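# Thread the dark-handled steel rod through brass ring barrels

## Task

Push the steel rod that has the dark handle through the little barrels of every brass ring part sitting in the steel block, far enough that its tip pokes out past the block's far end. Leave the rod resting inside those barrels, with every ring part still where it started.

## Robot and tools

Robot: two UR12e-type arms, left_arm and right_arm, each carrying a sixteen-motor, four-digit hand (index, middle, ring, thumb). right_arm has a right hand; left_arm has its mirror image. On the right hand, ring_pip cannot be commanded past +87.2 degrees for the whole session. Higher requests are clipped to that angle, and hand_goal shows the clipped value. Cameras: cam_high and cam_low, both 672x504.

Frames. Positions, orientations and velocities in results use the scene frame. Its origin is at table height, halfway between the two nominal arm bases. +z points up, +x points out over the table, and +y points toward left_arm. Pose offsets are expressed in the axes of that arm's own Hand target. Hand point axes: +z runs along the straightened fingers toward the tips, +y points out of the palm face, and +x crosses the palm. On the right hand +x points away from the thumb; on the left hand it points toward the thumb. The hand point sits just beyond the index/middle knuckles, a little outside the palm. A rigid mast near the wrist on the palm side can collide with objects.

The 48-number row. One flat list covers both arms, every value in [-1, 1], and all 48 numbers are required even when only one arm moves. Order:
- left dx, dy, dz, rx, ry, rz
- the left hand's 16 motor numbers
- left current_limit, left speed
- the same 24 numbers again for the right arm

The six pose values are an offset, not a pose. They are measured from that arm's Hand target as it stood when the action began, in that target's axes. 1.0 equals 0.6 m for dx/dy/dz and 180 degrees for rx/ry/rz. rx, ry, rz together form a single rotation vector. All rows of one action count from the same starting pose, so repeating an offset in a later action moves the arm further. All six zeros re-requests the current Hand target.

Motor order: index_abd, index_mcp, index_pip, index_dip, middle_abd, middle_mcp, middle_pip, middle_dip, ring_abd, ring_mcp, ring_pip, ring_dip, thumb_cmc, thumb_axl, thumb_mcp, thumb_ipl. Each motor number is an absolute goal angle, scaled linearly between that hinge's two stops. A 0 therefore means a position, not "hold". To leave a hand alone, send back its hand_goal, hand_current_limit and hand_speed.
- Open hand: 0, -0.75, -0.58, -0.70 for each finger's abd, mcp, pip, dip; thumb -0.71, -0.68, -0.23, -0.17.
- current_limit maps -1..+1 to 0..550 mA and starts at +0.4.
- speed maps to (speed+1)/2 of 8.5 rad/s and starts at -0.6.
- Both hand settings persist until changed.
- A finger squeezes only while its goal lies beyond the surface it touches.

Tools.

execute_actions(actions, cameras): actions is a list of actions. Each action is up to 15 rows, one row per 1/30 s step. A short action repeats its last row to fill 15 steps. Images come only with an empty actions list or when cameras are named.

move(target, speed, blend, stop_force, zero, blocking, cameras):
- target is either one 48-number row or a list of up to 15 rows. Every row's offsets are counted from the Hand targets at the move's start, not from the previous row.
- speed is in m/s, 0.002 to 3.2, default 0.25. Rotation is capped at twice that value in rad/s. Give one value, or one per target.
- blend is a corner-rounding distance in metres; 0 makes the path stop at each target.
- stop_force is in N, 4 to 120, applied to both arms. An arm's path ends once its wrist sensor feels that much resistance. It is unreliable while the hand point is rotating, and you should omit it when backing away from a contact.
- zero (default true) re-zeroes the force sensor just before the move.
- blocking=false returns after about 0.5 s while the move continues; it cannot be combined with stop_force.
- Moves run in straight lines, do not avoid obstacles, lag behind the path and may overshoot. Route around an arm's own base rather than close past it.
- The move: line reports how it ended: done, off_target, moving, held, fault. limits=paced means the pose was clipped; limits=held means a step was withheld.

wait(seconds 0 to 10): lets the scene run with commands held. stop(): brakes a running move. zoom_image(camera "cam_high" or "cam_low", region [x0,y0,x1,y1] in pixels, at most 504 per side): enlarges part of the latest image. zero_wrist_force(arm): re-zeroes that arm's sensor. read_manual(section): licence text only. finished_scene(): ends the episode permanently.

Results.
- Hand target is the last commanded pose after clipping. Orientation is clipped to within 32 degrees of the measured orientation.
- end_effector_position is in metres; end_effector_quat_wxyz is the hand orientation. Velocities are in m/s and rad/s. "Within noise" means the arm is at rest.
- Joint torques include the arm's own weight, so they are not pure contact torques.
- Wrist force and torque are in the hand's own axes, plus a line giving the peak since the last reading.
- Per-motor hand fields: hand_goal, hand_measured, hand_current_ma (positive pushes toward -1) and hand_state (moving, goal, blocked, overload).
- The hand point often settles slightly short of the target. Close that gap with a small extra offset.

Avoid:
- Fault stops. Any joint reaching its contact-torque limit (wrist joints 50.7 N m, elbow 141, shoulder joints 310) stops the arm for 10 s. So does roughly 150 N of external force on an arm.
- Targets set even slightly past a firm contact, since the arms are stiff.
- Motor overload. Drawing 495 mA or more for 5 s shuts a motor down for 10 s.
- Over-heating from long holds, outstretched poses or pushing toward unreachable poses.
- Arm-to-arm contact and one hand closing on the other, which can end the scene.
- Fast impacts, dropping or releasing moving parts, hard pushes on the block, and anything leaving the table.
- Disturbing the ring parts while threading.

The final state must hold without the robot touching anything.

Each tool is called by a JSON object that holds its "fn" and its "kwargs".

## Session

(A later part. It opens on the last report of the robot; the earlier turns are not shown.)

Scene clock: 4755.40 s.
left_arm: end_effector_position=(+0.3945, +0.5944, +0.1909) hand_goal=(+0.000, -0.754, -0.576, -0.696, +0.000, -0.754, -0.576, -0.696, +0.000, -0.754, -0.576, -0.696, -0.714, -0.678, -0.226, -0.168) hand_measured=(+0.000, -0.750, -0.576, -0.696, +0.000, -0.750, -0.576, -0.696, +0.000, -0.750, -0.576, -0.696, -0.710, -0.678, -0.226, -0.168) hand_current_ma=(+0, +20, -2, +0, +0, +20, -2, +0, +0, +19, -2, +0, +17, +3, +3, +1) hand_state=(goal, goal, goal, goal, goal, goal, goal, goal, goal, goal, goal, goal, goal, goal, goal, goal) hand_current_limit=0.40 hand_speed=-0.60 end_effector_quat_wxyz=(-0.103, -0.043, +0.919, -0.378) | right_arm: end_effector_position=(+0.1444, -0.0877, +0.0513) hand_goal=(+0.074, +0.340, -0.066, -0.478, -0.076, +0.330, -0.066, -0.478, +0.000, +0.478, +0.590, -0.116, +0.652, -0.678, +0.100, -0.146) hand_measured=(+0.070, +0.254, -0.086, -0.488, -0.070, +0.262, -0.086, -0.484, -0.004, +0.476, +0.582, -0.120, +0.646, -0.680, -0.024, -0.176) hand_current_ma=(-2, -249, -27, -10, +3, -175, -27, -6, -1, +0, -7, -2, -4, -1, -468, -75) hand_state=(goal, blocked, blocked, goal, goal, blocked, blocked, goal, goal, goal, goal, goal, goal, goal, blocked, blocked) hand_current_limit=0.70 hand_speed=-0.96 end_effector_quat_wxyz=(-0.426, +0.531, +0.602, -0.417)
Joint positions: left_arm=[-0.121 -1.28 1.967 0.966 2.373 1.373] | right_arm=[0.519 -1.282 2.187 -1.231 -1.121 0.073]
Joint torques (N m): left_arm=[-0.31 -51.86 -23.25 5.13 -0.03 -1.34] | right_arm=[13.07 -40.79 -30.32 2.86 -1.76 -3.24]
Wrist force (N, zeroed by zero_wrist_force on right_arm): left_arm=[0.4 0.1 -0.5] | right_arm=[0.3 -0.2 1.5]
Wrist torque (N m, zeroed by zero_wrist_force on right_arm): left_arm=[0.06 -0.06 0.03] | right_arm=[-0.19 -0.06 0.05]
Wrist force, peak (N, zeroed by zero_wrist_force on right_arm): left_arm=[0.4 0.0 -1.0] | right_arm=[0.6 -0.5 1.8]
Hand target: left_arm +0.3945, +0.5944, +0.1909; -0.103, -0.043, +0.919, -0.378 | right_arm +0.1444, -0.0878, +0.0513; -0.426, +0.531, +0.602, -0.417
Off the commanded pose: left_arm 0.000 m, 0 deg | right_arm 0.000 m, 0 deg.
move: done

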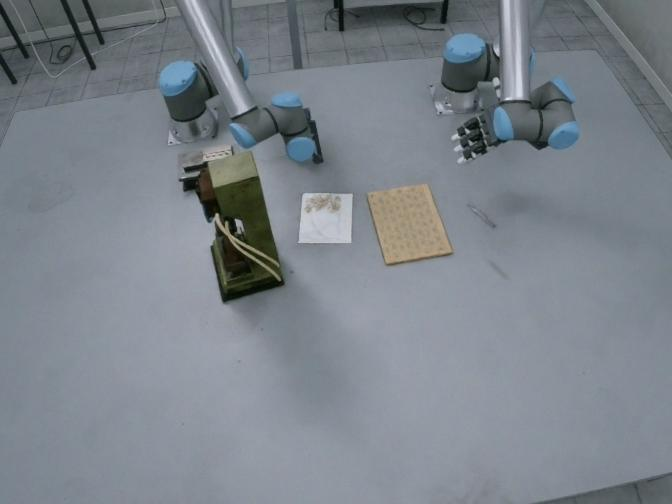

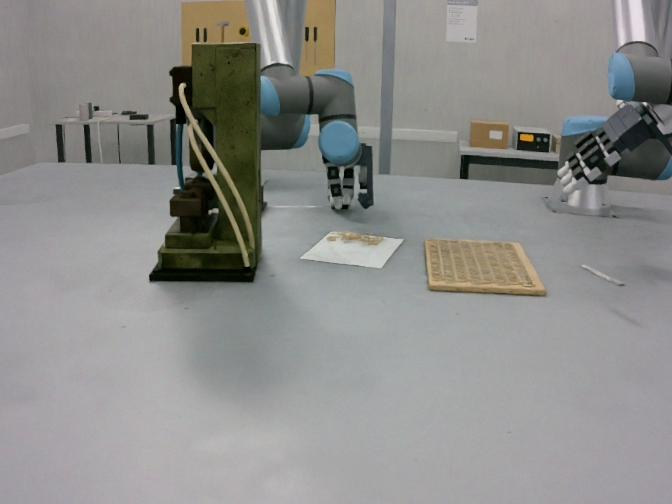

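{"fn": "move", "kwargs": {"target": [0,0,0,0,0,0,0,-0.754,-0.576,-0.696,0,-0.754,-0.576,-0.696,0,-0.754,-0.576,-0.696,-0.714,-0.678,-0.226,-0.168,0.4,-0.6,0.0023,-0.03182,-0.00964,0,0,0,0.075,0.34,-0.0657,-0.4783,-0.075,0.33,-0.0657,-0.4783,0,0.479,0.591,-0.116,0.653,-0.678,0.1,-0.146,0.7,-0.96], "speed": 0.02, "cameras": ["cam_low", "cam_high"]}}

{"fn": "zoom_image", "kwargs": {"camera": "cam_low", "region": [255, 160, 355, 220]}}

Scene clock: 4764.00 s.
left_arm: end_effector_position=(+0.3945, +0.5944, +0.1909) hand_goal=(+0.000, -0.754, -0.576, -0.696, +0.000, -0.754, -0.576, -0.696, +0.000, -0.754, -0.576, -0.696, -0.714, -0.678, -0.226, -0.168) hand_measured=(+0.000, -0.750, -0.576, -0.696, +0.000, -0.750, -0.576, -0.696, +0.000, -0.750, -0.576, -0.696, -0.710, -0.678, -0.226, -0.168) hand_current_ma=(+0, +20, -2, +0, +0, +20, -2, +0, +0, +19, -2, +0, +17, +3, +3, +1) hand_state=(goal, goal, goal, goal, goal, goal, goal, goal, goal, goal, goal, goal, goal, goal, goal, goal) hand_current_limit=0.40 hand_speed=-0.60 end_effector_quat_wxyz=(-0.103, -0.043, +0.919, -0.378) | right_arm: end_effector_position=(+0.1443, -0.0878, +0.0711) hand_goal=(+0.074, +0.340, -0.066, -0.478, -0.076, +0.330, -0.066, -0.478, +0.000, +0.478, +0.590, -0.116, +0.652, -0.678, +0.100, -0.146) hand_measured=(+0.070, +0.254, -0.086, -0.488, -0.070, +0.262, -0.086, -0.484, -0.004, +0.476, +0.582, -0.120, +0.646, -0.680, -0.024, -0.176) hand_current_ma=(-2, -249, -27, -10, +3, -175, -27, -6, -1, +0, -7, -2, -4, -1, -467, -75) hand_state=(goal, blocked, blocked, goal, goal, blocked, blocked, goal, goal, goal, goal, goal, goal, goal, blocked, blocked) hand_current_limit=0.70 hand_speed=-0.96 end_effector_quat_wxyz=(-0.426, +0.531, +0.602, -0.417)
Joint positions: left_arm=[-0.121 -1.28 1.967 0.966 2.373 1.373] | right_arm=[0.519 -1.313 2.177 -1.19 -1.121 0.073]
Joint torques (N m): left_arm=[0.77 -50.34 -24.12 4.83 -0.26 -0.5] | right_arm=[-3.32 -65.81 -31.71 3.38 -1.77 -3.01]
Wrist force (N, zeroed by zero_wrist_force on right_arm): left_arm=[0.1 0.1 -0.6] | right_arm=[0.3 -0.4 1.6]
Wrist torque (N m, zeroed by zero_wrist_force on right_arm): left_arm=[0.06 -0.02 0.01] | right_arm=[-0.21 -0.06 0.04]
Wrist force, peak (N, zeroed by zero_wrist_force on right_arm): left_arm=[0.4 0.0 -1.1] | right_arm=[0.3 -0.3 1.8]
Hand target: left_arm +0.3945, +0.5944, +0.1909; -0.103, -0.043, +0.919, -0.378 | right_arm +0.1444, -0.0878, +0.0713; -0.426, +0.531, +0.602, -0.417
Off the commanded pose: left_arm 0.000 m, 0 deg | right_arm 0.000 m, 0 deg.
move: done

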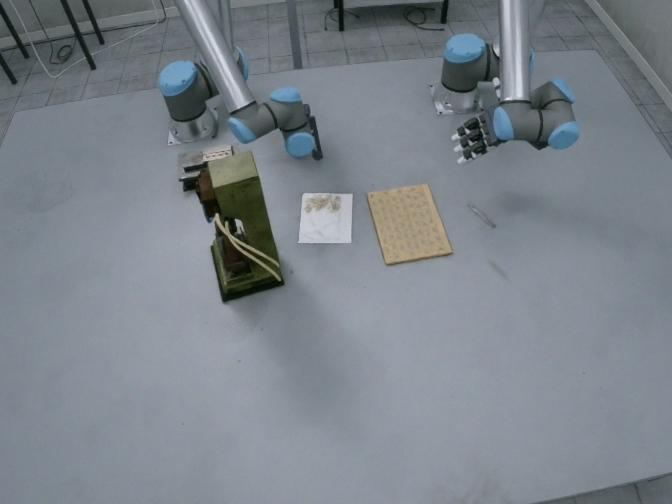

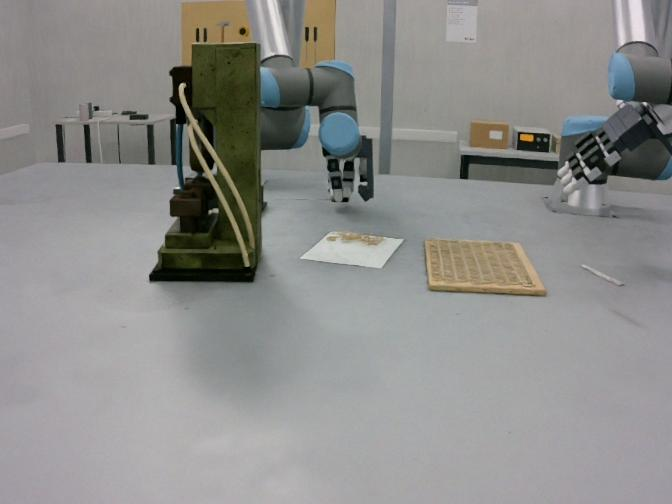

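Scaled by 5.040.

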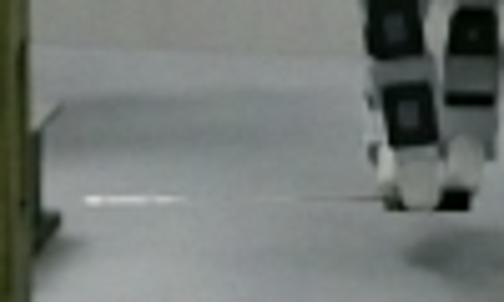

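{"fn": "move", "kwargs": {"target": [[0,0,0,0,0,0,0,-0.754,-0.576,-0.696,0,-0.754,-0.576,-0.696,0,-0.754,-0.576,-0.696,-0.714,-0.678,-0.226,-0.168,0.4,-0.6,0.00936,-0.12725,-0.03851,0,0,0,0.075,0.34,-0.0657,-0.4783,-0.075,0.33,-0.0657,-0.4783,0,0.479,0.591,-0.116,0.653,-0.678,0.1,-0.146,0.7,-0.96],[0,0,0,0,0,0,0,-0.754,-0.576,-0.696,0,-0.754,-0.576,-0.696,0,-0.754,-0.576,-0.696,-0.714,-0.678,-0.226,-0.168,0.4,-0.6,-0.0205,-0.1235,-0.0587,0,0,0,0.075,0.34,-0.0657,-0.4783,-0.075,0.33,-0.0657,-0.4783,0,0.479,0.591,-0.116,0.653,-0.678,0.1,-0.146,0.7,-0.96]], "speed": 0.03, "cameras": ["cam_low", "cam_high"]}}

{"fn": "zoom_image", "kwargs": {"camera": "cam_low", "region": [256, 150, 346, 184]}}

{"fn": "zoom_image", "kwargs": {"camera": "cam_high", "region": [228, 130, 258, 150]}}

{"fn": "zoom_image", "kwargs": {"camera": "cam_high", "region": [255, 125, 295, 151]}}

Scene clock: 4786.50 s.
left_arm: end_effector_position=(+0.3945, +0.5944, +0.1909) hand_goal=(+0.000, -0.754, -0.576, -0.696, +0.000, -0.754, -0.576, -0.696, +0.000, -0.754, -0.576, -0.696, -0.714, -0.678, -0.226, -0.168) hand_measured=(+0.000, -0.750, -0.576, -0.696, +0.000, -0.750, -0.576, -0.696, +0.000, -0.750, -0.576, -0.696, -0.710, -0.678, -0.226, -0.168) hand_current_ma=(+0, +20, -2, +0, +0, +20, -2, +0, +0, +19, -2, +0, +17, +3, +3, +1) hand_state=(goal, goal, goal, goal, goal, goal, goal, goal, goal, goal, goal, goal, goal, goal, goal, goal) hand_current_limit=0.40 hand_speed=-0.60 end_effector_quat_wxyz=(-0.103, -0.043, +0.919, -0.378) | right_arm: end_effector_position=(+0.1578, -0.1047, +0.1513) hand_goal=(+0.074, +0.340, -0.066, -0.478, -0.076, +0.330, -0.066, -0.478, +0.000, +0.478, +0.590, -0.116, +0.652, -0.678, +0.100, -0.146) hand_measured=(+0.070, +0.254, -0.086, -0.488, -0.070, +0.262, -0.086, -0.484, -0.004, +0.476, +0.582, -0.120, +0.646, -0.680, -0.024, -0.176) hand_current_ma=(-2, -249, -28, -10, +3, -175, -27, -6, -1, +0, -7, -2, -4, -1, -468, -75) hand_state=(goal, blocked, blocked, goal, goal, blocked, blocked, goal, goal, goal, goal, goal, goal, goal, blocked, blocked) hand_current_limit=0.70 hand_speed=-0.96 end_effector_quat_wxyz=(-0.426, +0.531, +0.602, -0.417)
Joint positions: left_arm=[-0.121 -1.28 1.967 0.966 2.373 1.373] | right_arm=[0.482 -1.427 2.126 -1.021 -1.157 0.059]
Joint torques (N m): left_arm=[0.44 -50.41 -24.29 5.02 -0.33 -1.01] | right_arm=[-8.83 -60.84 -22.97 2.86 -1.54 -3.21]
Wrist force (N, zeroed by zero_wrist_force on right_arm): left_arm=[0.0 0.0 -0.5] | right_arm=[0.3 -0.4 1.3]
Wrist torque (N m, zeroed by zero_wrist_force on right_arm): left_arm=[0.05 -0.02 0.00] | right_arm=[-0.18 -0.04 0.03]
Wrist force, peak (N, zeroed by zero_wrist_force on right_arm): left_arm=[0.3 -0.1 -0.9] | right_arm=[0.6 -0.3 1.8]
Hand target: left_arm +0.3945, +0.5944, +0.1909; -0.103, -0.043, +0.919, -0.378 | right_arm +0.1579, -0.1048, +0.1513; -0.426, +0.531, +0.602, -0.417
Off the commanded pose: left_arm 0.000 m, 0 deg | right_arm 0.000 m, 0 deg.
move: done

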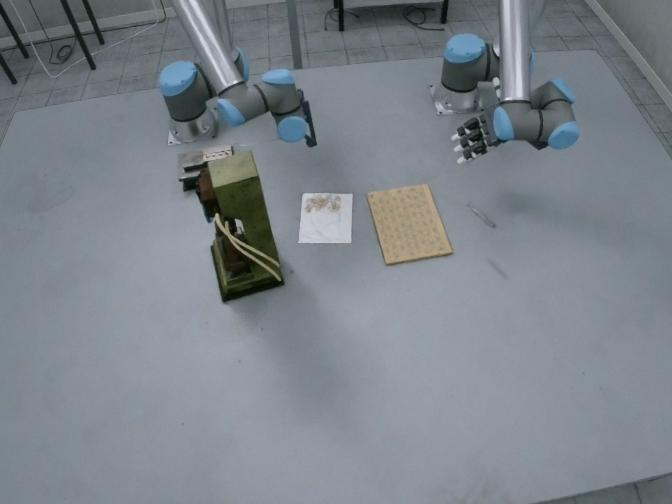

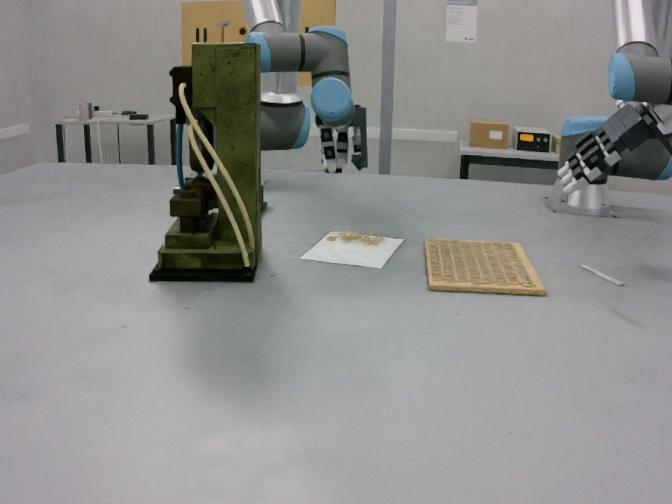

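Scaled by 5.600.

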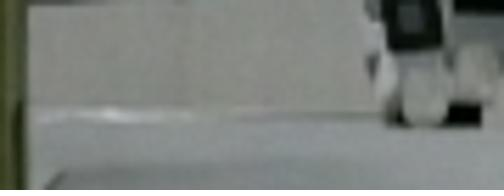

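Scaled by 16.800.

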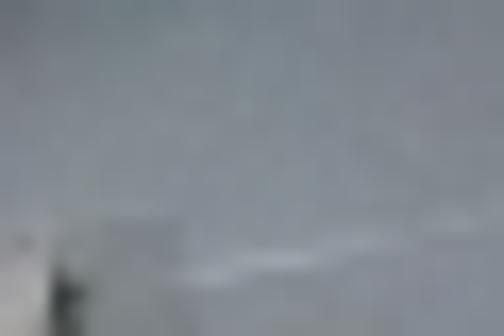

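Scaled by 12.600.

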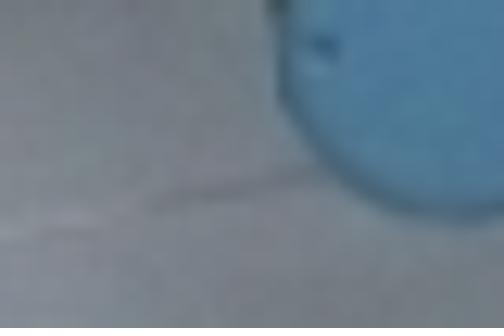

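{"fn": "move", "kwargs": {"target": [0,0,0,0,0,0,0,-0.754,-0.576,-0.696,0,-0.754,-0.576,-0.696,0,-0.754,-0.576,-0.696,-0.714,-0.678,-0.226,-0.168,0.4,-0.6,0.002,0.00998,-0.00938,-0.00039,0.00803,0.00641,0.075,0.34,-0.0657,-0.4783,-0.075,0.33,-0.0657,-0.4783,0,0.479,0.591,-0.116,0.653,-0.678,0.1,-0.146,0.7,-0.96], "speed": 0.03, "cameras": ["cam_low", "cam_high"]}}

{"fn": "zoom_image", "kwargs": {"camera": "cam_low", "region": [256, 156, 346, 190]}}

{"fn": "zoom_image", "kwargs": {"camera": "cam_high", "region": [224, 134, 264, 154]}}

{"fn": "zoom_image", "kwargs": {"camera": "cam_high", "region": [255, 125, 295, 151]}}

Scene clock: 4857.97 s.
left_arm: end_effector_position=(+0.3945, +0.5944, +0.1909) hand_goal=(+0.000, -0.754, -0.576, -0.696, +0.000, -0.754, -0.576, -0.696, +0.000, -0.754, -0.576, -0.696, -0.714, -0.678, -0.226, -0.168) hand_measured=(+0.000, -0.750, -0.576, -0.696, +0.000, -0.750, -0.576, -0.696, +0.000, -0.750, -0.576, -0.696, -0.710, -0.678, -0.226, -0.168) hand_current_ma=(+0, +20, -2, +0, +0, +20, -2, +0, +0, +19, -2, +0, +17, +3, +3, +1) hand_state=(goal, goal, goal, goal, goal, goal, goal, goal, goal, goal, goal, goal, goal, goal, goal, goal) hand_current_limit=0.40 hand_speed=-0.60 end_effector_quat_wxyz=(-0.103, -0.043, +0.919, -0.378) | right_arm: end_effector_position=(+0.1647, -0.1028, +0.1474) hand_goal=(+0.074, +0.340, -0.066, -0.478, -0.076, +0.330, -0.066, -0.478, +0.000, +0.478, +0.590, -0.116, +0.652, -0.678, +0.100, -0.146) hand_measured=(+0.070, +0.254, -0.086, -0.488, -0.070, +0.262, -0.086, -0.484, -0.004, +0.476, +0.582, -0.120, +0.646, -0.680, -0.024, -0.176) hand_current_ma=(-2, -249, -28, -10, +3, -175, -27, -6, -1, +0, -7, -2, -4, -1, -468, -75) hand_state=(goal, blocked, blocked, goal, goal, blocked, blocked, goal, goal, goal, goal, goal, goal, goal, blocked, blocked) hand_current_limit=0.70 hand_speed=-0.96 end_effector_quat_wxyz=(-0.429, +0.542, +0.592, -0.414)
Joint positions: left_arm=[-0.121 -1.28 1.967 0.966 2.373 1.373] | right_arm=[0.471 -1.416 2.123 -1.03 -1.142 0.077]
Joint torques (N m): left_arm=[-1.38 -52.09 -25.05 5.05 -0.29 -0.77] | right_arm=[-11.87 -37.05 -36.78 -2.55 1.73 3.56]
Wrist force (N, zeroed by zero_wrist_force on right_arm): left_arm=[0.2 -0.1 -0.6] | right_arm=[0.3 -0.4 1.1]
Wrist torque (N m, zeroed by zero_wrist_force on right_arm): left_arm=[0.04 -0.04 0.02] | right_arm=[-0.18 -0.05 -0.29]
Wrist force, peak (N, zeroed by zero_wrist_force on right_arm): left_arm=[0.1 -0.1 -1.0] | right_arm=[0.4 -0.5 1.7]
Hand target: left_arm +0.3945, +0.5944, +0.1909; -0.103, -0.043, +0.919, -0.378 | right_arm +0.1649, -0.1028, +0.1473; -0.429, +0.542, +0.592, -0.414
Off the commanded pose: left_arm 0.000 m, 0 deg | right_arm 0.000 m, 0 deg.
move: done

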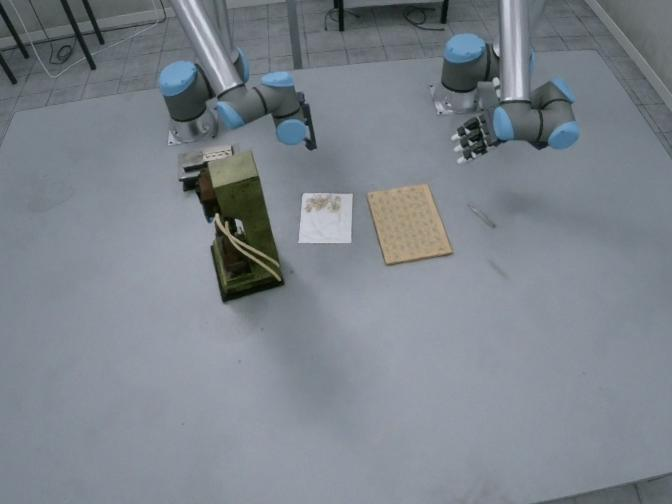

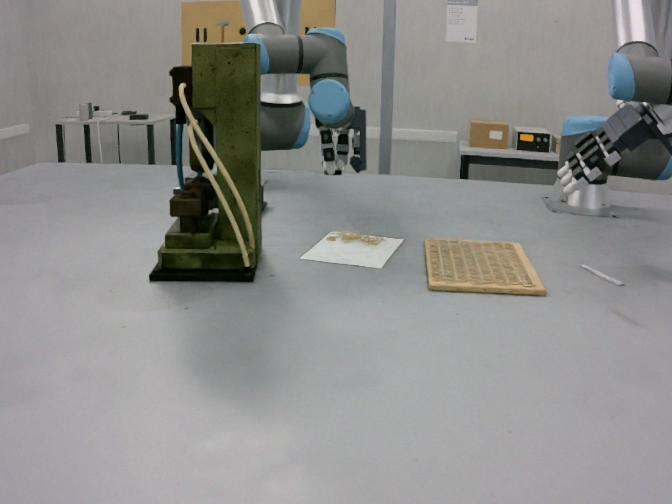

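Scaled by 5.600.

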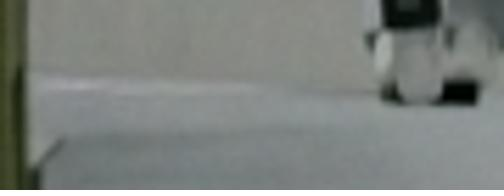

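Scaled by 12.600.

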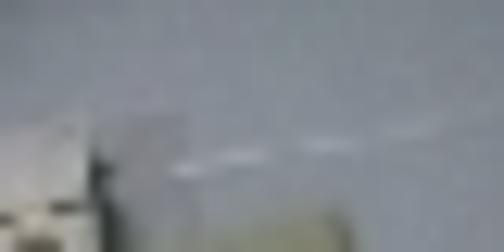

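Scaled by 12.600.

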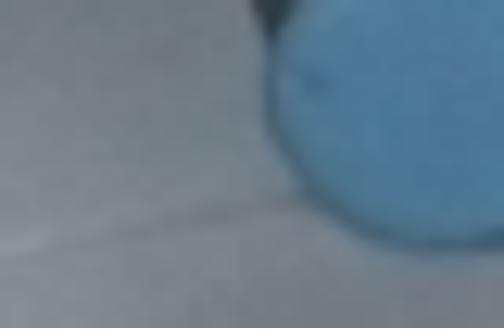

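{"fn": "zoom_image", "kwargs": {"camera": "cam_high", "region": [202, 144, 234, 164]}}

{"fn": "zoom_image", "kwargs": {"camera": "cam_high", "region": [176, 140, 236, 196]}}

{"fn": "zoom_image", "kwargs": {"camera": "cam_low", "region": [430, 236, 500, 290]}}

Scaled by 15.750.

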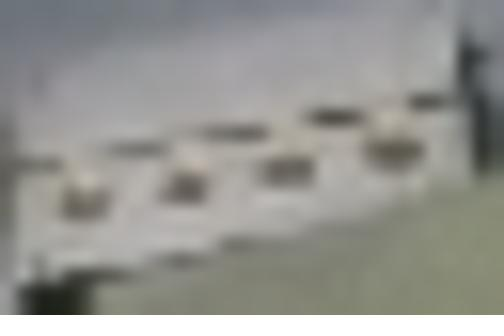

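Scaled by 8.400.

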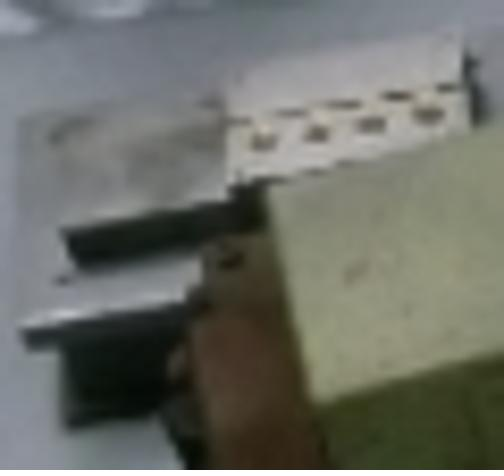

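Scaled by 7.200.

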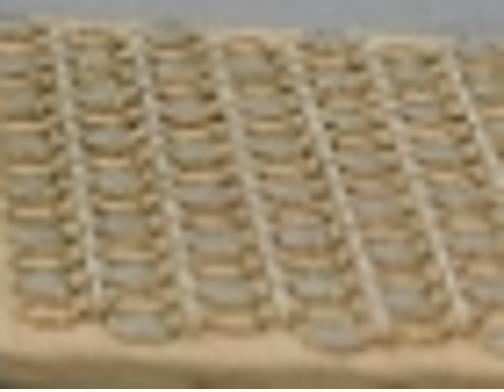

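{"fn": "move", "kwargs": {"target": [0,0,0,0,0,0,0,-0.754,-0.576,-0.696,0,-0.754,-0.576,-0.696,0,-0.754,-0.576,-0.696,-0.714,-0.678,-0.226,-0.168,0.4,-0.6,-0.05065,-0.0066,-0.0059,-0.00065,0.00693,-0.00654,0.075,0.34,-0.0657,-0.4783,-0.075,0.33,-0.0657,-0.4783,0,0.479,0.591,-0.116,0.653,-0.678,0.1,-0.146,0.7,-0.96], "speed": 0.02, "stop_force": 4, "cameras": ["cam_low", "cam_high"]}}

{"fn": "zoom_image", "kwargs": {"camera": "cam_low", "region": [256, 156, 346, 190]}}

{"fn": "zoom_image", "kwargs": {"camera": "cam_high", "region": [214, 138, 254, 158]}}

{"fn": "zoom_image", "kwargs": {"camera": "cam_high", "region": [245, 130, 285, 156]}}

Scene clock: 4933.33 s.
left_arm: end_effector_position=(+0.3945, +0.5944, +0.1909) hand_goal=(+0.000, -0.754, -0.576, -0.696, +0.000, -0.754, -0.576, -0.696, +0.000, -0.754, -0.576, -0.696, -0.714, -0.678, -0.226, -0.168) hand_measured=(+0.000, -0.750, -0.576, -0.696, +0.000, -0.750, -0.576, -0.696, +0.000, -0.750, -0.576, -0.696, -0.710, -0.678, -0.226, -0.168) hand_current_ma=(+0, +20, -2, +0, +0, +20, -2, +0, +0, +19, -2, +0, +17, +3, +3, +1) hand_state=(goal, goal, goal, goal, goal, goal, goal, goal, goal, goal, goal, goal, goal, goal, goal, goal) hand_current_limit=0.40 hand_speed=-0.60 end_effector_quat_wxyz=(-0.103, -0.043, +0.919, -0.378) | right_arm: end_effector_position=(+0.1685, -0.1333, +0.1504) hand_goal=(+0.074, +0.340, -0.066, -0.478, -0.076, +0.330, -0.066, -0.478, +0.000, +0.478, +0.590, -0.116, +0.652, -0.678, +0.100, -0.146) hand_measured=(+0.070, +0.254, -0.086, -0.488, -0.070, +0.262, -0.086, -0.484, -0.004, +0.476, +0.582, -0.120, +0.646, -0.680, -0.024, -0.176) hand_current_ma=(-2, -249, -28, -10, +3, -175, -27, -6, -1, +0, -7, -2, -4, -1, -467, -75) hand_state=(goal, blocked, blocked, goal, goal, blocked, blocked, goal, goal, goal, goal, goal, goal, goal, blocked, blocked) hand_current_limit=0.70 hand_speed=-0.96 end_effector_quat_wxyz=(-0.439, +0.541, +0.593, -0.403)
Joint positions: left_arm=[-0.121 -1.28 1.967 0.966 2.373 1.373] | right_arm=[0.407 -1.455 2.161 -1.024 -1.181 0.036]
Joint torques (N m): left_arm=[0.3 -51.2 -24.53 5.2 -0.48 -0.84] | right_arm=[-10.98 -59.01 -22.75 3.15 -1.87 -3.13]
Wrist force (N, zeroed by zero_wrist_force on right_arm): left_arm=[0.2 0.0 -0.6] | right_arm=[0.0 -0.5 1.5]
Wrist torque (N m, zeroed by zero_wrist_force on right_arm): left_arm=[0.04 -0.03 0.02] | right_arm=[-0.22 -0.01 0.00]
Wrist force, peak (N, zeroed by zero_wrist_force on right_arm): left_arm=[0.5 0.1 -0.9] | right_arm=[0.3 -0.7 1.8]
Hand target: left_arm +0.3945, +0.5944, +0.1909; -0.103, -0.043, +0.919, -0.378 | right_arm +0.1685, -0.1333, +0.1504; -0.439, +0.541, +0.593, -0.403
Off the commanded pose: left_arm 0.000 m, 0 deg | right_arm 0.000 m, 0 deg.
move: done

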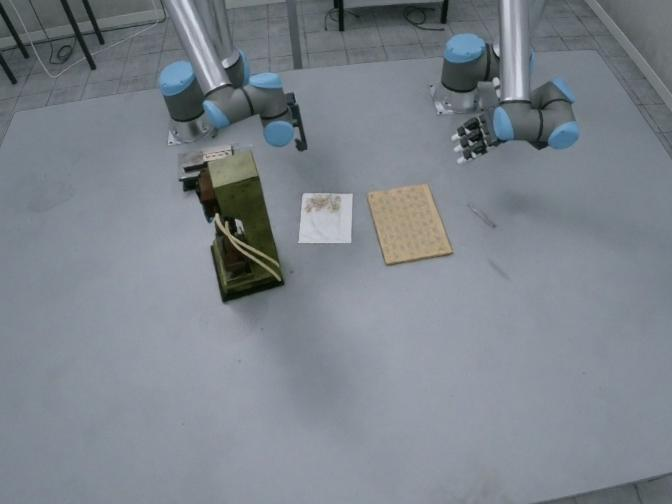

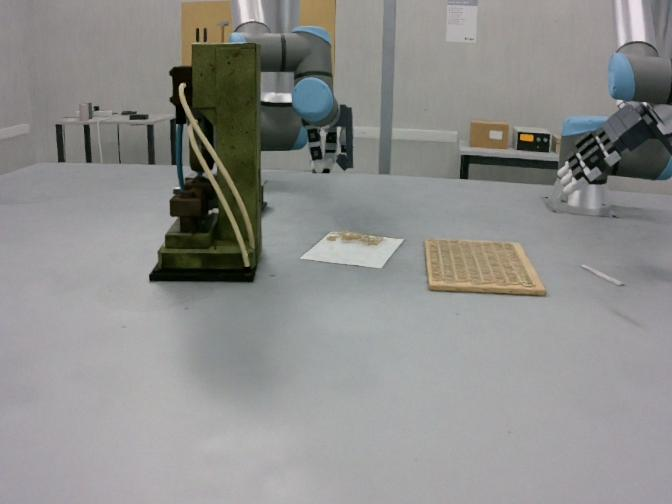

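Scaled by 5.600.

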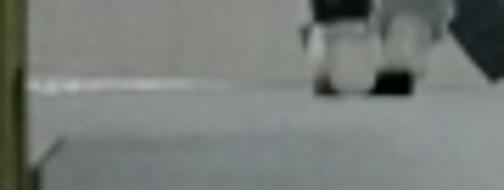

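Scaled by 12.600.

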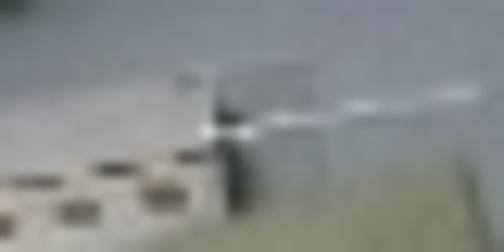

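Scaled by 12.600.

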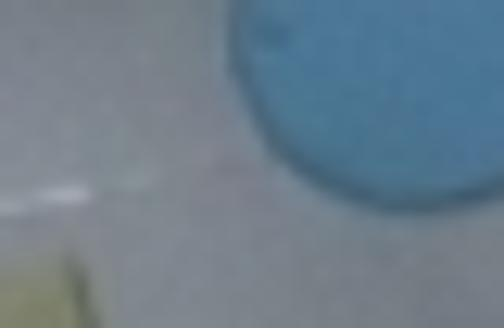

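{"fn": "move", "kwargs": {"target": [0,0,0,0,0,0,0,-0.754,-0.576,-0.696,0,-0.754,-0.576,-0.696,0,-0.754,-0.576,-0.696,-0.714,-0.678,-0.226,-0.168,0.4,-0.6,-0.000423,0.004764,0.001443,0,0,0,0.075,0.34,-0.0657,-0.4783,-0.075,0.33,-0.0657,-0.4783,0,0.479,0.591,-0.116,0.653,-0.678,0.1,-0.146,0.7,-0.96], "speed": 0.01}}

{"fn": "move", "kwargs": {"target": [0,0,0,0,0,0,0,-0.754,-0.576,-0.696,0,-0.754,-0.576,-0.696,0,-0.754,-0.576,-0.696,-0.714,-0.678,-0.226,-0.168,0.4,-0.6,-0.000212,0.002382,0.000722,0,0,0,0.075,0.34,-0.0657,-0.4783,-0.075,0.33,-0.0657,-0.4783,0,0.479,0.591,-0.116,0.653,-0.678,0.1,-0.146,0.7,-0.96], "speed": 0.01, "cameras": ["cam_low", "cam_high"]}}

{"fn": "zoom_image", "kwargs": {"camera": "cam_low", "region": [256, 156, 346, 190]}}

{"fn": "zoom_image", "kwargs": {"camera": "cam_high", "region": [214, 138, 254, 158]}}

Scene clock: 4966.60 s.
left_arm: end_effector_position=(+0.3945, +0.5944, +0.1909) hand_goal=(+0.000, -0.754, -0.576, -0.696, +0.000, -0.754, -0.576, -0.696, +0.000, -0.754, -0.576, -0.696, -0.714, -0.678, -0.226, -0.168) hand_measured=(+0.000, -0.750, -0.576, -0.696, +0.000, -0.750, -0.576, -0.696, +0.000, -0.750, -0.576, -0.696, -0.710, -0.678, -0.226, -0.168) hand_current_ma=(+0, +20, -2, +0, +0, +20, -2, +0, +0, +19, -2, +0, +17, +3, +3, +1) hand_state=(goal, goal, goal, goal, goal, goal, goal, goal, goal, goal, goal, goal, goal, goal, goal, goal) hand_current_limit=0.40 hand_speed=-0.60 end_effector_quat_wxyz=(-0.103, -0.043, +0.919, -0.378) | right_arm: end_effector_position=(+0.1685, -0.1333, +0.1475) hand_goal=(+0.074, +0.340, -0.066, -0.478, -0.076, +0.330, -0.066, -0.478, +0.000, +0.478, +0.590, -0.116, +0.652, -0.678, +0.100, -0.146) hand_measured=(+0.070, +0.254, -0.086, -0.488, -0.070, +0.262, -0.086, -0.484, -0.004, +0.476, +0.582, -0.120, +0.646, -0.680, -0.024, -0.176) hand_current_ma=(-2, -249, -28, -10, +3, -175, -28, -6, -1, +0, -7, -2, -4, -1, -467, -75) hand_state=(goal, blocked, blocked, goal, goal, blocked, blocked, goal, goal, goal, goal, goal, goal, goal, blocked, blocked) hand_current_limit=0.70 hand_speed=-0.96 end_effector_quat_wxyz=(-0.439, +0.541, +0.593, -0.403)
Joint positions: left_arm=[-0.121 -1.28 1.967 0.966 2.373 1.373] | right_arm=[0.407 -1.451 2.163 -1.03 -1.181 0.036]
Joint torques (N m): left_arm=[0.59 -51.94 -24.04 4.93 0.1 -0.91] | right_arm=[-10.6 -32.58 -22.85 -2.61 -2.07 -3.33]
Wrist force (N, zeroed by zero_wrist_force on right_arm): left_arm=[0.3 0.3 -0.8] | right_arm=[0.5 -0.4 1.4]
Wrist torque (N m, zeroed by zero_wrist_force on right_arm): left_arm=[0.10 -0.05 0.02] | right_arm=[-0.19 -0.07 0.05]
Wrist force, peak (N, zeroed by zero_wrist_force on right_arm): left_arm=[0.1 -0.2 -0.9] | right_arm=[0.1 -0.5 1.9]
Hand target: left_arm +0.3945, +0.5944, +0.1909; -0.103, -0.043, +0.919, -0.378 | right_arm +0.1685, -0.1333, +0.1474; -0.439, +0.541, +0.593, -0.403
Off the commanded pose: left_arm 0.000 m, 0 deg | right_arm 0.000 m, 0 deg.
move: done

Scene clock: 4967.30 s.
left_arm: end_effector_position=(+0.3945, +0.5944, +0.1909) hand_goal=(+0.000, -0.754, -0.576, -0.696, +0.000, -0.754, -0.576, -0.696, +0.000, -0.754, -0.576, -0.696, -0.714, -0.678, -0.226, -0.168) hand_measured=(+0.000, -0.750, -0.576, -0.696, +0.000, -0.750, -0.576, -0.696, +0.000, -0.750, -0.576, -0.696, -0.710, -0.678, -0.226, -0.168) hand_current_ma=(+0, +20, -2, +0, +0, +20, -2, +0, +0, +19, -2, +0, +17, +3, +3, +1) hand_state=(goal, goal, goal, goal, goal, goal, goal, goal, goal, goal, goal, goal, goal, goal, goal, goal) hand_current_limit=0.40 hand_speed=-0.60 end_effector_quat_wxyz=(-0.103, -0.043, +0.919, -0.378) | right_arm: end_effector_position=(+0.1685, -0.1333, +0.1459) hand_goal=(+0.074, +0.340, -0.066, -0.478, -0.076, +0.330, -0.066, -0.478, +0.000, +0.478, +0.590, -0.116, +0.652, -0.678, +0.100, -0.146) hand_measured=(+0.070, +0.254, -0.086, -0.488, -0.070, +0.262, -0.088, -0.486, -0.004, +0.476, +0.582, -0.120, +0.646, -0.680, -0.022, -0.176) hand_current_ma=(-2, -249, -28, -10, +3, -175, -30, -7, -1, +0, -7, -2, -4, -1, -468, -75) hand_state=(goal, blocked, blocked, goal, goal, blocked, blocked, goal, goal, goal, goal, goal, goal, goal, blocked, blocked) hand_current_limit=0.70 hand_speed=-0.96 end_effector_quat_wxyz=(-0.439, +0.541, +0.593, -0.403)
Joint positions: left_arm=[-0.121 -1.28 1.967 0.966 2.373 1.373] | right_arm=[0.407 -1.449 2.165 -1.033 -1.181 0.036]
Joint torques (N m): left_arm=[0.48 -51.2 -24.55 5.12 0.23 -0.76] | right_arm=[-10.85 -32.83 -23.21 -2.67 -1.78 -2.91]
Wrist force (N, zeroed by zero_wrist_force on right_arm): left_arm=[0.4 -0.1 -0.6] | right_arm=[0.2 -0.6 1.3]
Wrist torque (N m, zeroed by zero_wrist_force on right_arm): left_arm=[0.03 -0.06 0.03] | right_arm=[-0.22 -0.03 0.03]
Wrist force, peak (N, zeroed by zero_wrist_force on right_arm): left_arm=[0.2 -0.1 -0.9] | right_arm=[0.3 -0.7 1.7]
Hand target: left_arm +0.3945, +0.5944, +0.1909; -0.103, -0.043, +0.919, -0.378 | right_arm +0.1685, -0.1333, +0.1459; -0.439, +0.541, +0.593, -0.403
Off the commanded pose: left_arm 0.000 m, 0 deg | right_arm 0.000 m, 0 deg.
move: done

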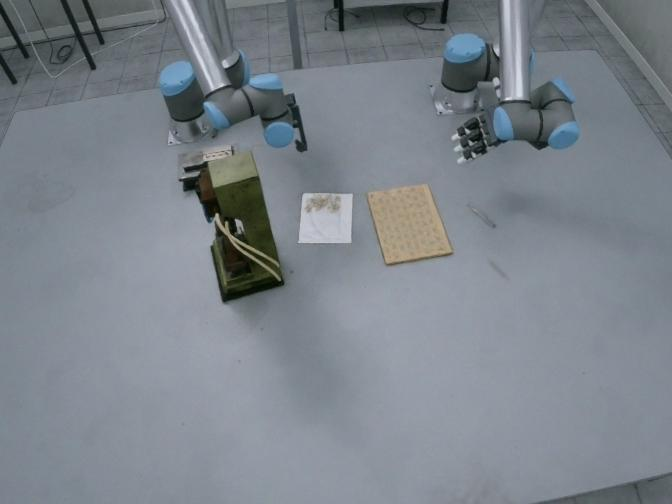

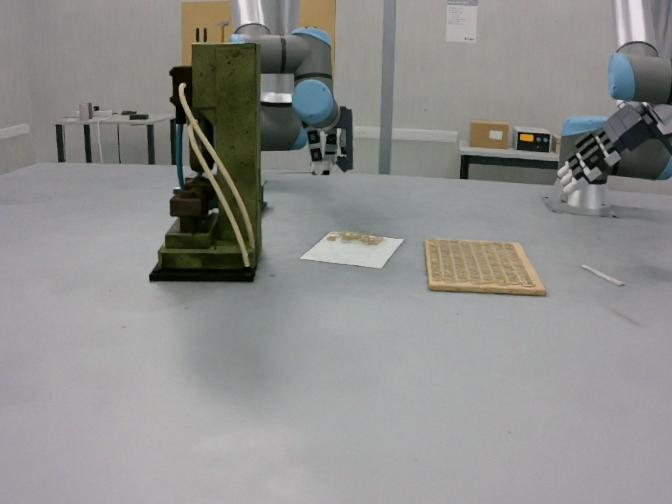

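Scaled by 5.600.

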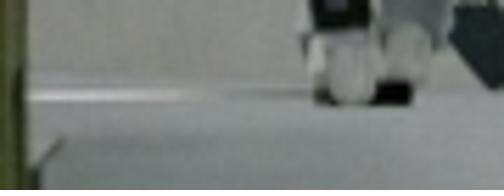

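Scaled by 12.600.

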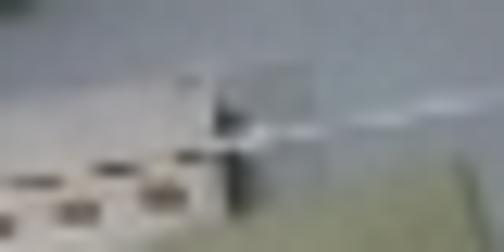

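{"fn": "move", "kwargs": {"target": [0,0,0,0,0,0,0,-0.754,-0.576,-0.696,0,-0.754,-0.576,-0.696,0,-0.754,-0.576,-0.696,-0.714,-0.678,-0.226,-0.168,0.4,-0.6,-0.000141,0.001588,0.000481,0,0,0,0.075,0.34,-0.0657,-0.4783,-0.075,0.33,-0.0657,-0.4783,0,0.479,0.591,-0.116,0.653,-0.678,0.1,-0.146,0.7,-0.96], "speed": 0.01}}

{"fn": "move", "kwargs": {"target": [0,0,0,0,0,0,0,-0.754,-0.576,-0.696,0,-0.754,-0.576,-0.696,0,-0.754,-0.576,-0.696,-0.714,-0.678,-0.226,-0.168,0.4,-0.6,-0.000141,0.001588,0.000481,0,0,0,0.075,0.34,-0.0657,-0.4783,-0.075,0.33,-0.0657,-0.4783,0,0.479,0.591,-0.116,0.653,-0.678,0.1,-0.146,0.7,-0.96], "speed": 0.01, "cameras": ["cam_high"]}}

{"fn": "zoom_image", "kwargs": {"camera": "cam_high", "region": [214, 138, 254, 158]}}

Scene clock: 4987.30 s.
left_arm: end_effector_position=(+0.3945, +0.5944, +0.1909) hand_goal=(+0.000, -0.754, -0.576, -0.696, +0.000, -0.754, -0.576, -0.696, +0.000, -0.754, -0.576, -0.696, -0.714, -0.678, -0.226, -0.168) hand_measured=(+0.000, -0.750, -0.576, -0.696, +0.000, -0.750, -0.576, -0.696, +0.000, -0.750, -0.576, -0.696, -0.710, -0.678, -0.226, -0.168) hand_current_ma=(+0, +20, -2, +0, +0, +20, -2, +0, +0, +19, -2, +0, +17, +3, +3, +1) hand_state=(goal, goal, goal, goal, goal, goal, goal, goal, goal, goal, goal, goal, goal, goal, goal, goal) hand_current_limit=0.40 hand_speed=-0.60 end_effector_quat_wxyz=(-0.103, -0.043, +0.919, -0.378) | right_arm: end_effector_position=(+0.1685, -0.1333, +0.1449) hand_goal=(+0.074, +0.340, -0.066, -0.478, -0.076, +0.330, -0.066, -0.478, +0.000, +0.478, +0.590, -0.116, +0.652, -0.678, +0.100, -0.146) hand_measured=(+0.070, +0.254, -0.086, -0.488, -0.070, +0.262, -0.088, -0.486, -0.004, +0.476, +0.582, -0.120, +0.646, -0.680, -0.022, -0.176) hand_current_ma=(-2, -249, -28, -10, +3, -175, -30, -7, -1, +0, -7, -2, -4, -1, -468, -75) hand_state=(goal, blocked, blocked, goal, goal, blocked, blocked, goal, goal, goal, goal, goal, goal, goal, blocked, blocked) hand_current_limit=0.70 hand_speed=-0.96 end_effector_quat_wxyz=(-0.439, +0.541, +0.593, -0.403)
Joint positions: left_arm=[-0.121 -1.28 1.967 0.966 2.373 1.373] | right_arm=[0.407 -1.448 2.165 -1.035 -1.181 0.036]
Joint torques (N m): left_arm=[0.96 -50.78 -24.67 4.97 -0.12 -1] | right_arm=[-10.61 -32.45 -22.82 -2.76 -1.96 -2.88]
Wrist force (N, zeroed by zero_wrist_force on right_arm): left_arm=[0.1 0.1 -0.5] | right_arm=[0.0 -0.8 1.5]
Wrist torque (N m, zeroed by zero_wrist_force on right_arm): left_arm=[0.06 -0.02 0.01] | right_arm=[-0.26 -0.01 0.00]
Wrist force, peak (N, zeroed by zero_wrist_force on right_arm): left_arm=[0.2 -0.1 -1.0] | right_arm=[0.3 -0.5 2.1]
Hand target: left_arm +0.3945, +0.5944, +0.1909; -0.103, -0.043, +0.919, -0.378 | right_arm +0.1685, -0.1333, +0.1449; -0.439, +0.541, +0.593, -0.403
Off the commanded pose: left_arm 0.000 m, 0 deg | right_arm 0.000 m, 0 deg.
move: done

Scene clock: 4988.00 s.
left_arm: end_effector_position=(+0.3945, +0.5944, +0.1909) hand_goal=(+0.000, -0.754, -0.576, -0.696, +0.000, -0.754, -0.576, -0.696, +0.000, -0.754, -0.576, -0.696, -0.714, -0.678, -0.226, -0.168) hand_measured=(+0.000, -0.750, -0.576, -0.696, +0.000, -0.750, -0.576, -0.696, +0.000, -0.750, -0.576, -0.696, -0.710, -0.678, -0.226, -0.168) hand_current_ma=(+0, +20, -2, +0, +0, +20, -2, +0, +0, +19, -2, +0, +17, +3, +3, +1) hand_state=(goal, goal, goal, goal, goal, goal, goal, goal, goal, goal, goal, goal, goal, goal, goal, goal) hand_current_limit=0.40 hand_speed=-0.60 end_effector_quat_wxyz=(-0.103, -0.043, +0.919, -0.378) | right_arm: end_effector_position=(+0.1685, -0.1333, +0.1439) hand_goal=(+0.074, +0.340, -0.066, -0.478, -0.076, +0.330, -0.066, -0.478, +0.000, +0.478, +0.590, -0.116, +0.652, -0.678, +0.100, -0.146) hand_measured=(+0.070, +0.254, -0.086, -0.488, -0.070, +0.262, -0.088, -0.486, -0.004, +0.476, +0.582, -0.120, +0.646, -0.680, -0.022, -0.176) hand_current_ma=(-2, -249, -28, -10, +3, -175, -30, -7, -1, +0, -7, -2, -4, -1, -468, -75) hand_state=(goal, blocked, blocked, goal, goal, blocked, blocked, goal, goal, goal, goal, goal, goal, goal, blocked, blocked) hand_current_limit=0.70 hand_speed=-0.96 end_effector_quat_wxyz=(-0.439, +0.541, +0.593, -0.403)
Joint positions: left_arm=[-0.121 -1.28 1.967 0.966 2.373 1.373] | right_arm=[0.407 -1.447 2.166 -1.037 -1.181 0.036]
Joint torques (N m): left_arm=[-1.15 -51.51 -24.63 5 -0.2 -0.6] | right_arm=[-10.74 -31.95 -22.52 -2.36 -1.72 -2.63]
Wrist force (N, zeroed by zero_wrist_force on right_arm): left_arm=[0.3 0.1 -0.6] | right_arm=[-0.1 -0.7 1.5]
Wrist torque (N m, zeroed by zero_wrist_force on right_arm): left_arm=[0.06 -0.05 0.02] | right_arm=[-0.25 0.00 -0.01]
Wrist force, peak (N, zeroed by zero_wrist_force on right_arm): left_arm=[0.4 -0.2 -0.7] | right_arm=[0.5 -0.5 1.8]
Hand target: left_arm +0.3945, +0.5944, +0.1909; -0.103, -0.043, +0.919, -0.378 | right_arm +0.1685, -0.1333, +0.1439; -0.439, +0.541, +0.593, -0.403
Off the commanded pose: left_arm 0.000 m, 0 deg | right_arm 0.000 m, 0 deg.
move: done
Images, in order (width x height): cam_high 672x504.

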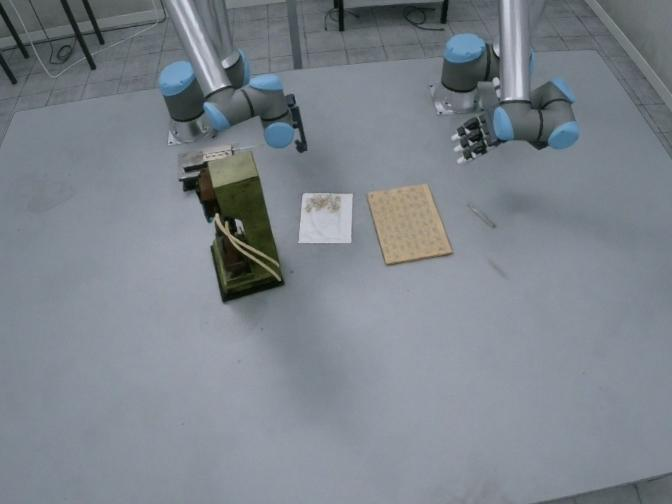

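Scaled by 12.600.

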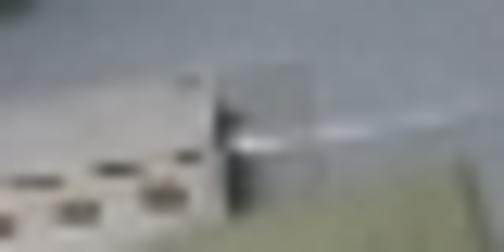

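{"fn": "move", "kwargs": {"target": [0,0,0,0,0,0,0,-0.754,-0.576,-0.696,0,-0.754,-0.576,-0.696,0,-0.754,-0.576,-0.696,-0.714,-0.678,-0.226,-0.168,0.4,-0.6,-0.000141,0.001588,0.000481,0,0,0,0.075,0.34,-0.0657,-0.4783,-0.075,0.33,-0.0657,-0.4783,0,0.479,0.591,-0.116,0.653,-0.678,0.1,-0.146,0.7,-0.96], "speed": 0.01}}

{"fn": "move", "kwargs": {"target": [0,0,0,0,0,0,0,-0.754,-0.576,-0.696,0,-0.754,-0.576,-0.696,0,-0.754,-0.576,-0.696,-0.714,-0.678,-0.226,-0.168,0.4,-0.6,-0.000141,0.001588,0.000481,0,0,0,0.075,0.34,-0.0657,-0.4783,-0.075,0.33,-0.0657,-0.4783,0,0.479,0.591,-0.116,0.653,-0.678,0.1,-0.146,0.7,-0.96], "speed": 0.01, "cameras": ["cam_low", "cam_high"]}}

{"fn": "zoom_image", "kwargs": {"camera": "cam_high", "region": [214, 138, 254, 158]}}

{"fn": "zoom_image", "kwargs": {"camera": "cam_low", "region": [256, 156, 346, 190]}}

Scene clock: 4999.30 s.
left_arm: end_effector_position=(+0.3945, +0.5944, +0.1909) hand_goal=(+0.000, -0.754, -0.576, -0.696, +0.000, -0.754, -0.576, -0.696, +0.000, -0.754, -0.576, -0.696, -0.714, -0.678, -0.226, -0.168) hand_measured=(+0.000, -0.750, -0.576, -0.696, +0.000, -0.750, -0.576, -0.696, +0.000, -0.750, -0.576, -0.696, -0.710, -0.678, -0.226, -0.168) hand_current_ma=(+0, +20, -2, +0, +0, +20, -2, +0, +0, +19, -2, +0, +17, +3, +3, +1) hand_state=(goal, goal, goal, goal, goal, goal, goal, goal, goal, goal, goal, goal, goal, goal, goal, goal) hand_current_limit=0.40 hand_speed=-0.60 end_effector_quat_wxyz=(-0.103, -0.043, +0.919, -0.378) | right_arm: end_effector_position=(+0.1685, -0.1333, +0.1429) hand_goal=(+0.074, +0.340, -0.066, -0.478, -0.076, +0.330, -0.066, -0.478, +0.000, +0.478, +0.590, -0.116, +0.652, -0.678, +0.100, -0.146) hand_measured=(+0.070, +0.254, -0.086, -0.488, -0.070, +0.262, -0.088, -0.486, -0.004, +0.476, +0.582, -0.120, +0.646, -0.680, -0.022, -0.176) hand_current_ma=(-2, -249, -28, -10, +3, -175, -30, -7, -1, +0, -7, -2, -4, -1, -468, -75) hand_state=(goal, blocked, blocked, goal, goal, blocked, blocked, goal, goal, goal, goal, goal, goal, goal, blocked, blocked) hand_current_limit=0.70 hand_speed=-0.96 end_effector_quat_wxyz=(-0.439, +0.541, +0.593, -0.403)
Joint positions: left_arm=[-0.121 -1.28 1.967 0.966 2.373 1.373] | right_arm=[0.407 -1.445 2.167 -1.039 -1.181 0.036]
Joint torques (N m): left_arm=[-0.29 -51.68 -25.04 5 0.08 -0.75] | right_arm=[-11.27 -33.19 -23.22 -2.29 -1.81 -2.34]
Wrist force (N, zeroed by zero_wrist_force on right_arm): left_arm=[0.1 -0.3 -0.5] | right_arm=[0.6 -0.1 1.5]
Wrist torque (N m, zeroed by zero_wrist_force on right_arm): left_arm=[0.00 -0.02 0.02] | right_arm=[-0.17 -0.08 0.06]
Wrist force, peak (N, zeroed by zero_wrist_force on right_arm): left_arm=[0.3 0.3 -0.9] | right_arm=[0.2 -1.0 1.8]
Hand target: left_arm +0.3945, +0.5944, +0.1909; -0.103, -0.043, +0.919, -0.378 | right_arm +0.1685, -0.1333, +0.1429; -0.439, +0.541, +0.593, -0.403
Off the commanded pose: left_arm 0.000 m, 0 deg | right_arm 0.000 m, 0 deg.
move: done

Scene clock: 5000.00 s.
left_arm: end_effector_position=(+0.3945, +0.5944, +0.1909) hand_goal=(+0.000, -0.754, -0.576, -0.696, +0.000, -0.754, -0.576, -0.696, +0.000, -0.754, -0.576, -0.696, -0.714, -0.678, -0.226, -0.168) hand_measured=(+0.000, -0.750, -0.576, -0.696, +0.000, -0.750, -0.576, -0.696, +0.000, -0.750, -0.576, -0.696, -0.710, -0.678, -0.226, -0.168) hand_current_ma=(+0, +20, -2, +0, +0, +20, -2, +0, +0, +19, -2, +0, +17, +3, +3, +1) hand_state=(goal, goal, goal, goal, goal, goal, goal, goal, goal, goal, goal, goal, goal, goal, goal, goal) hand_current_limit=0.40 hand_speed=-0.60 end_effector_quat_wxyz=(-0.103, -0.043, +0.919, -0.378) | right_arm: end_effector_position=(+0.1685, -0.1333, +0.1419) hand_goal=(+0.074, +0.340, -0.066, -0.478, -0.076, +0.330, -0.066, -0.478, +0.000, +0.478, +0.590, -0.116, +0.652, -0.678, +0.100, -0.146) hand_measured=(+0.070, +0.254, -0.086, -0.488, -0.070, +0.262, -0.088, -0.486, -0.004, +0.476, +0.582, -0.120, +0.646, -0.680, -0.022, -0.176) hand_current_ma=(-2, -249, -28, -10, +3, -175, -31, -7, -1, +0, -7, -2, -4, -1, -467, -75) hand_state=(goal, blocked, blocked, goal, goal, blocked, blocked, goal, goal, goal, goal, goal, goal, goal, blocked, blocked) hand_current_limit=0.70 hand_speed=-0.96 end_effector_quat_wxyz=(-0.439, +0.541, +0.593, -0.403)
Joint positions: left_arm=[-0.121 -1.28 1.967 0.966 2.373 1.373] | right_arm=[0.407 -1.444 2.168 -1.042 -1.181 0.036]
Joint torques (N m): left_arm=[1.06 -52.58 -23.56 5.31 -0.08 -1.02] | right_arm=[-10.51 -33.83 -22.64 -2.5 -1.72 -2.2]
Wrist force (N, zeroed by zero_wrist_force on right_arm): left_arm=[0.2 -0.2 -0.6] | right_arm=[0.2 -0.8 1.8]
Wrist torque (N m, zeroed by zero_wrist_force on right_arm): left_arm=[0.03 -0.04 0.03] | right_arm=[-0.27 -0.03 0.03]
Wrist force, peak (N, zeroed by zero_wrist_force on right_arm): left_arm=[0.1 -0.2 -0.8] | right_arm=[0.2 -0.8 1.8]
Hand target: left_arm +0.3945, +0.5944, +0.1909; -0.103, -0.043, +0.919, -0.378 | right_arm +0.1685, -0.1333, +0.1419; -0.439, +0.541, +0.593, -0.403
Off the commanded pose: left_arm 0.000 m, 0 deg | right_arm 0.000 m, 0 deg.
move: done

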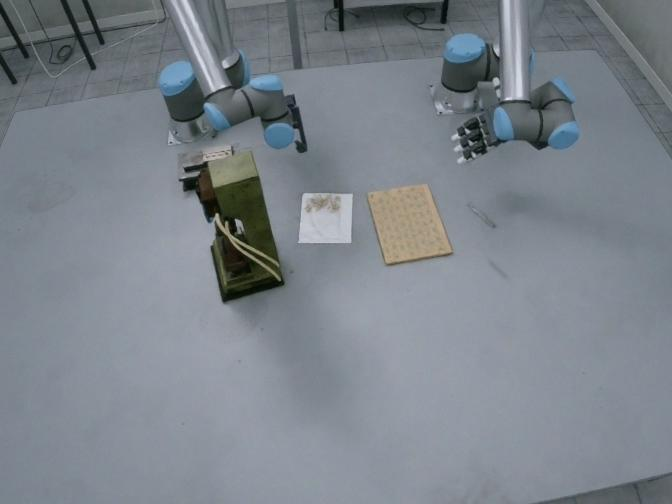

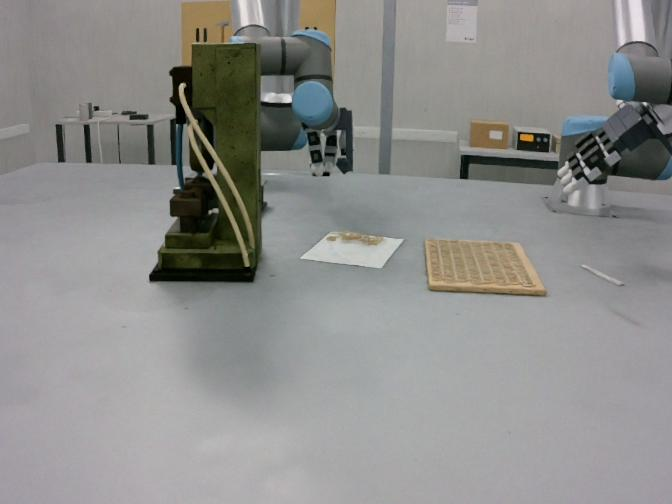

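Scaled by 12.600.

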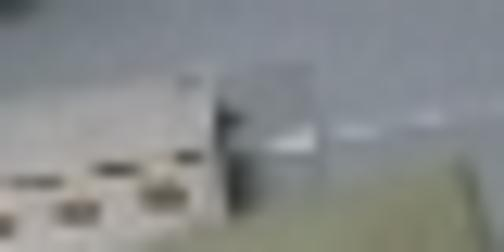

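Scaled by 5.600.

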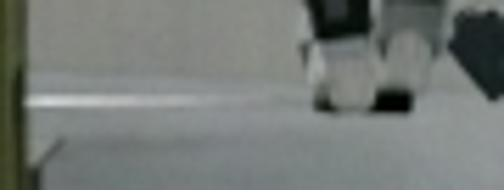

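{"fn": "zoom_image", "kwargs": {"camera": "cam_low", "region": [258, 164, 318, 184]}}

{"fn": "zoom_image", "kwargs": {"camera": "cam_high", "region": [224, 140, 254, 156]}}

{"fn": "zoom_image", "kwargs": {"camera": "cam_high", "region": [245, 134, 285, 154]}}

Scaled by 8.400.

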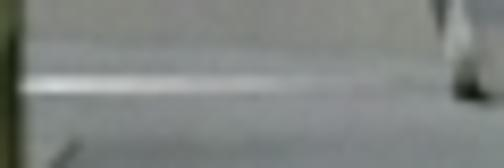

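Scaled by 16.800.

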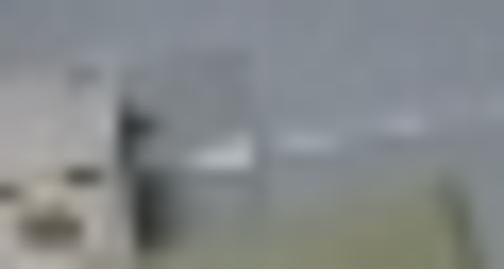

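Scaled by 12.600.

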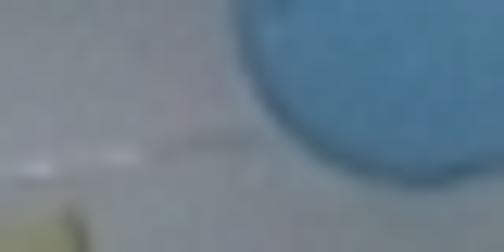

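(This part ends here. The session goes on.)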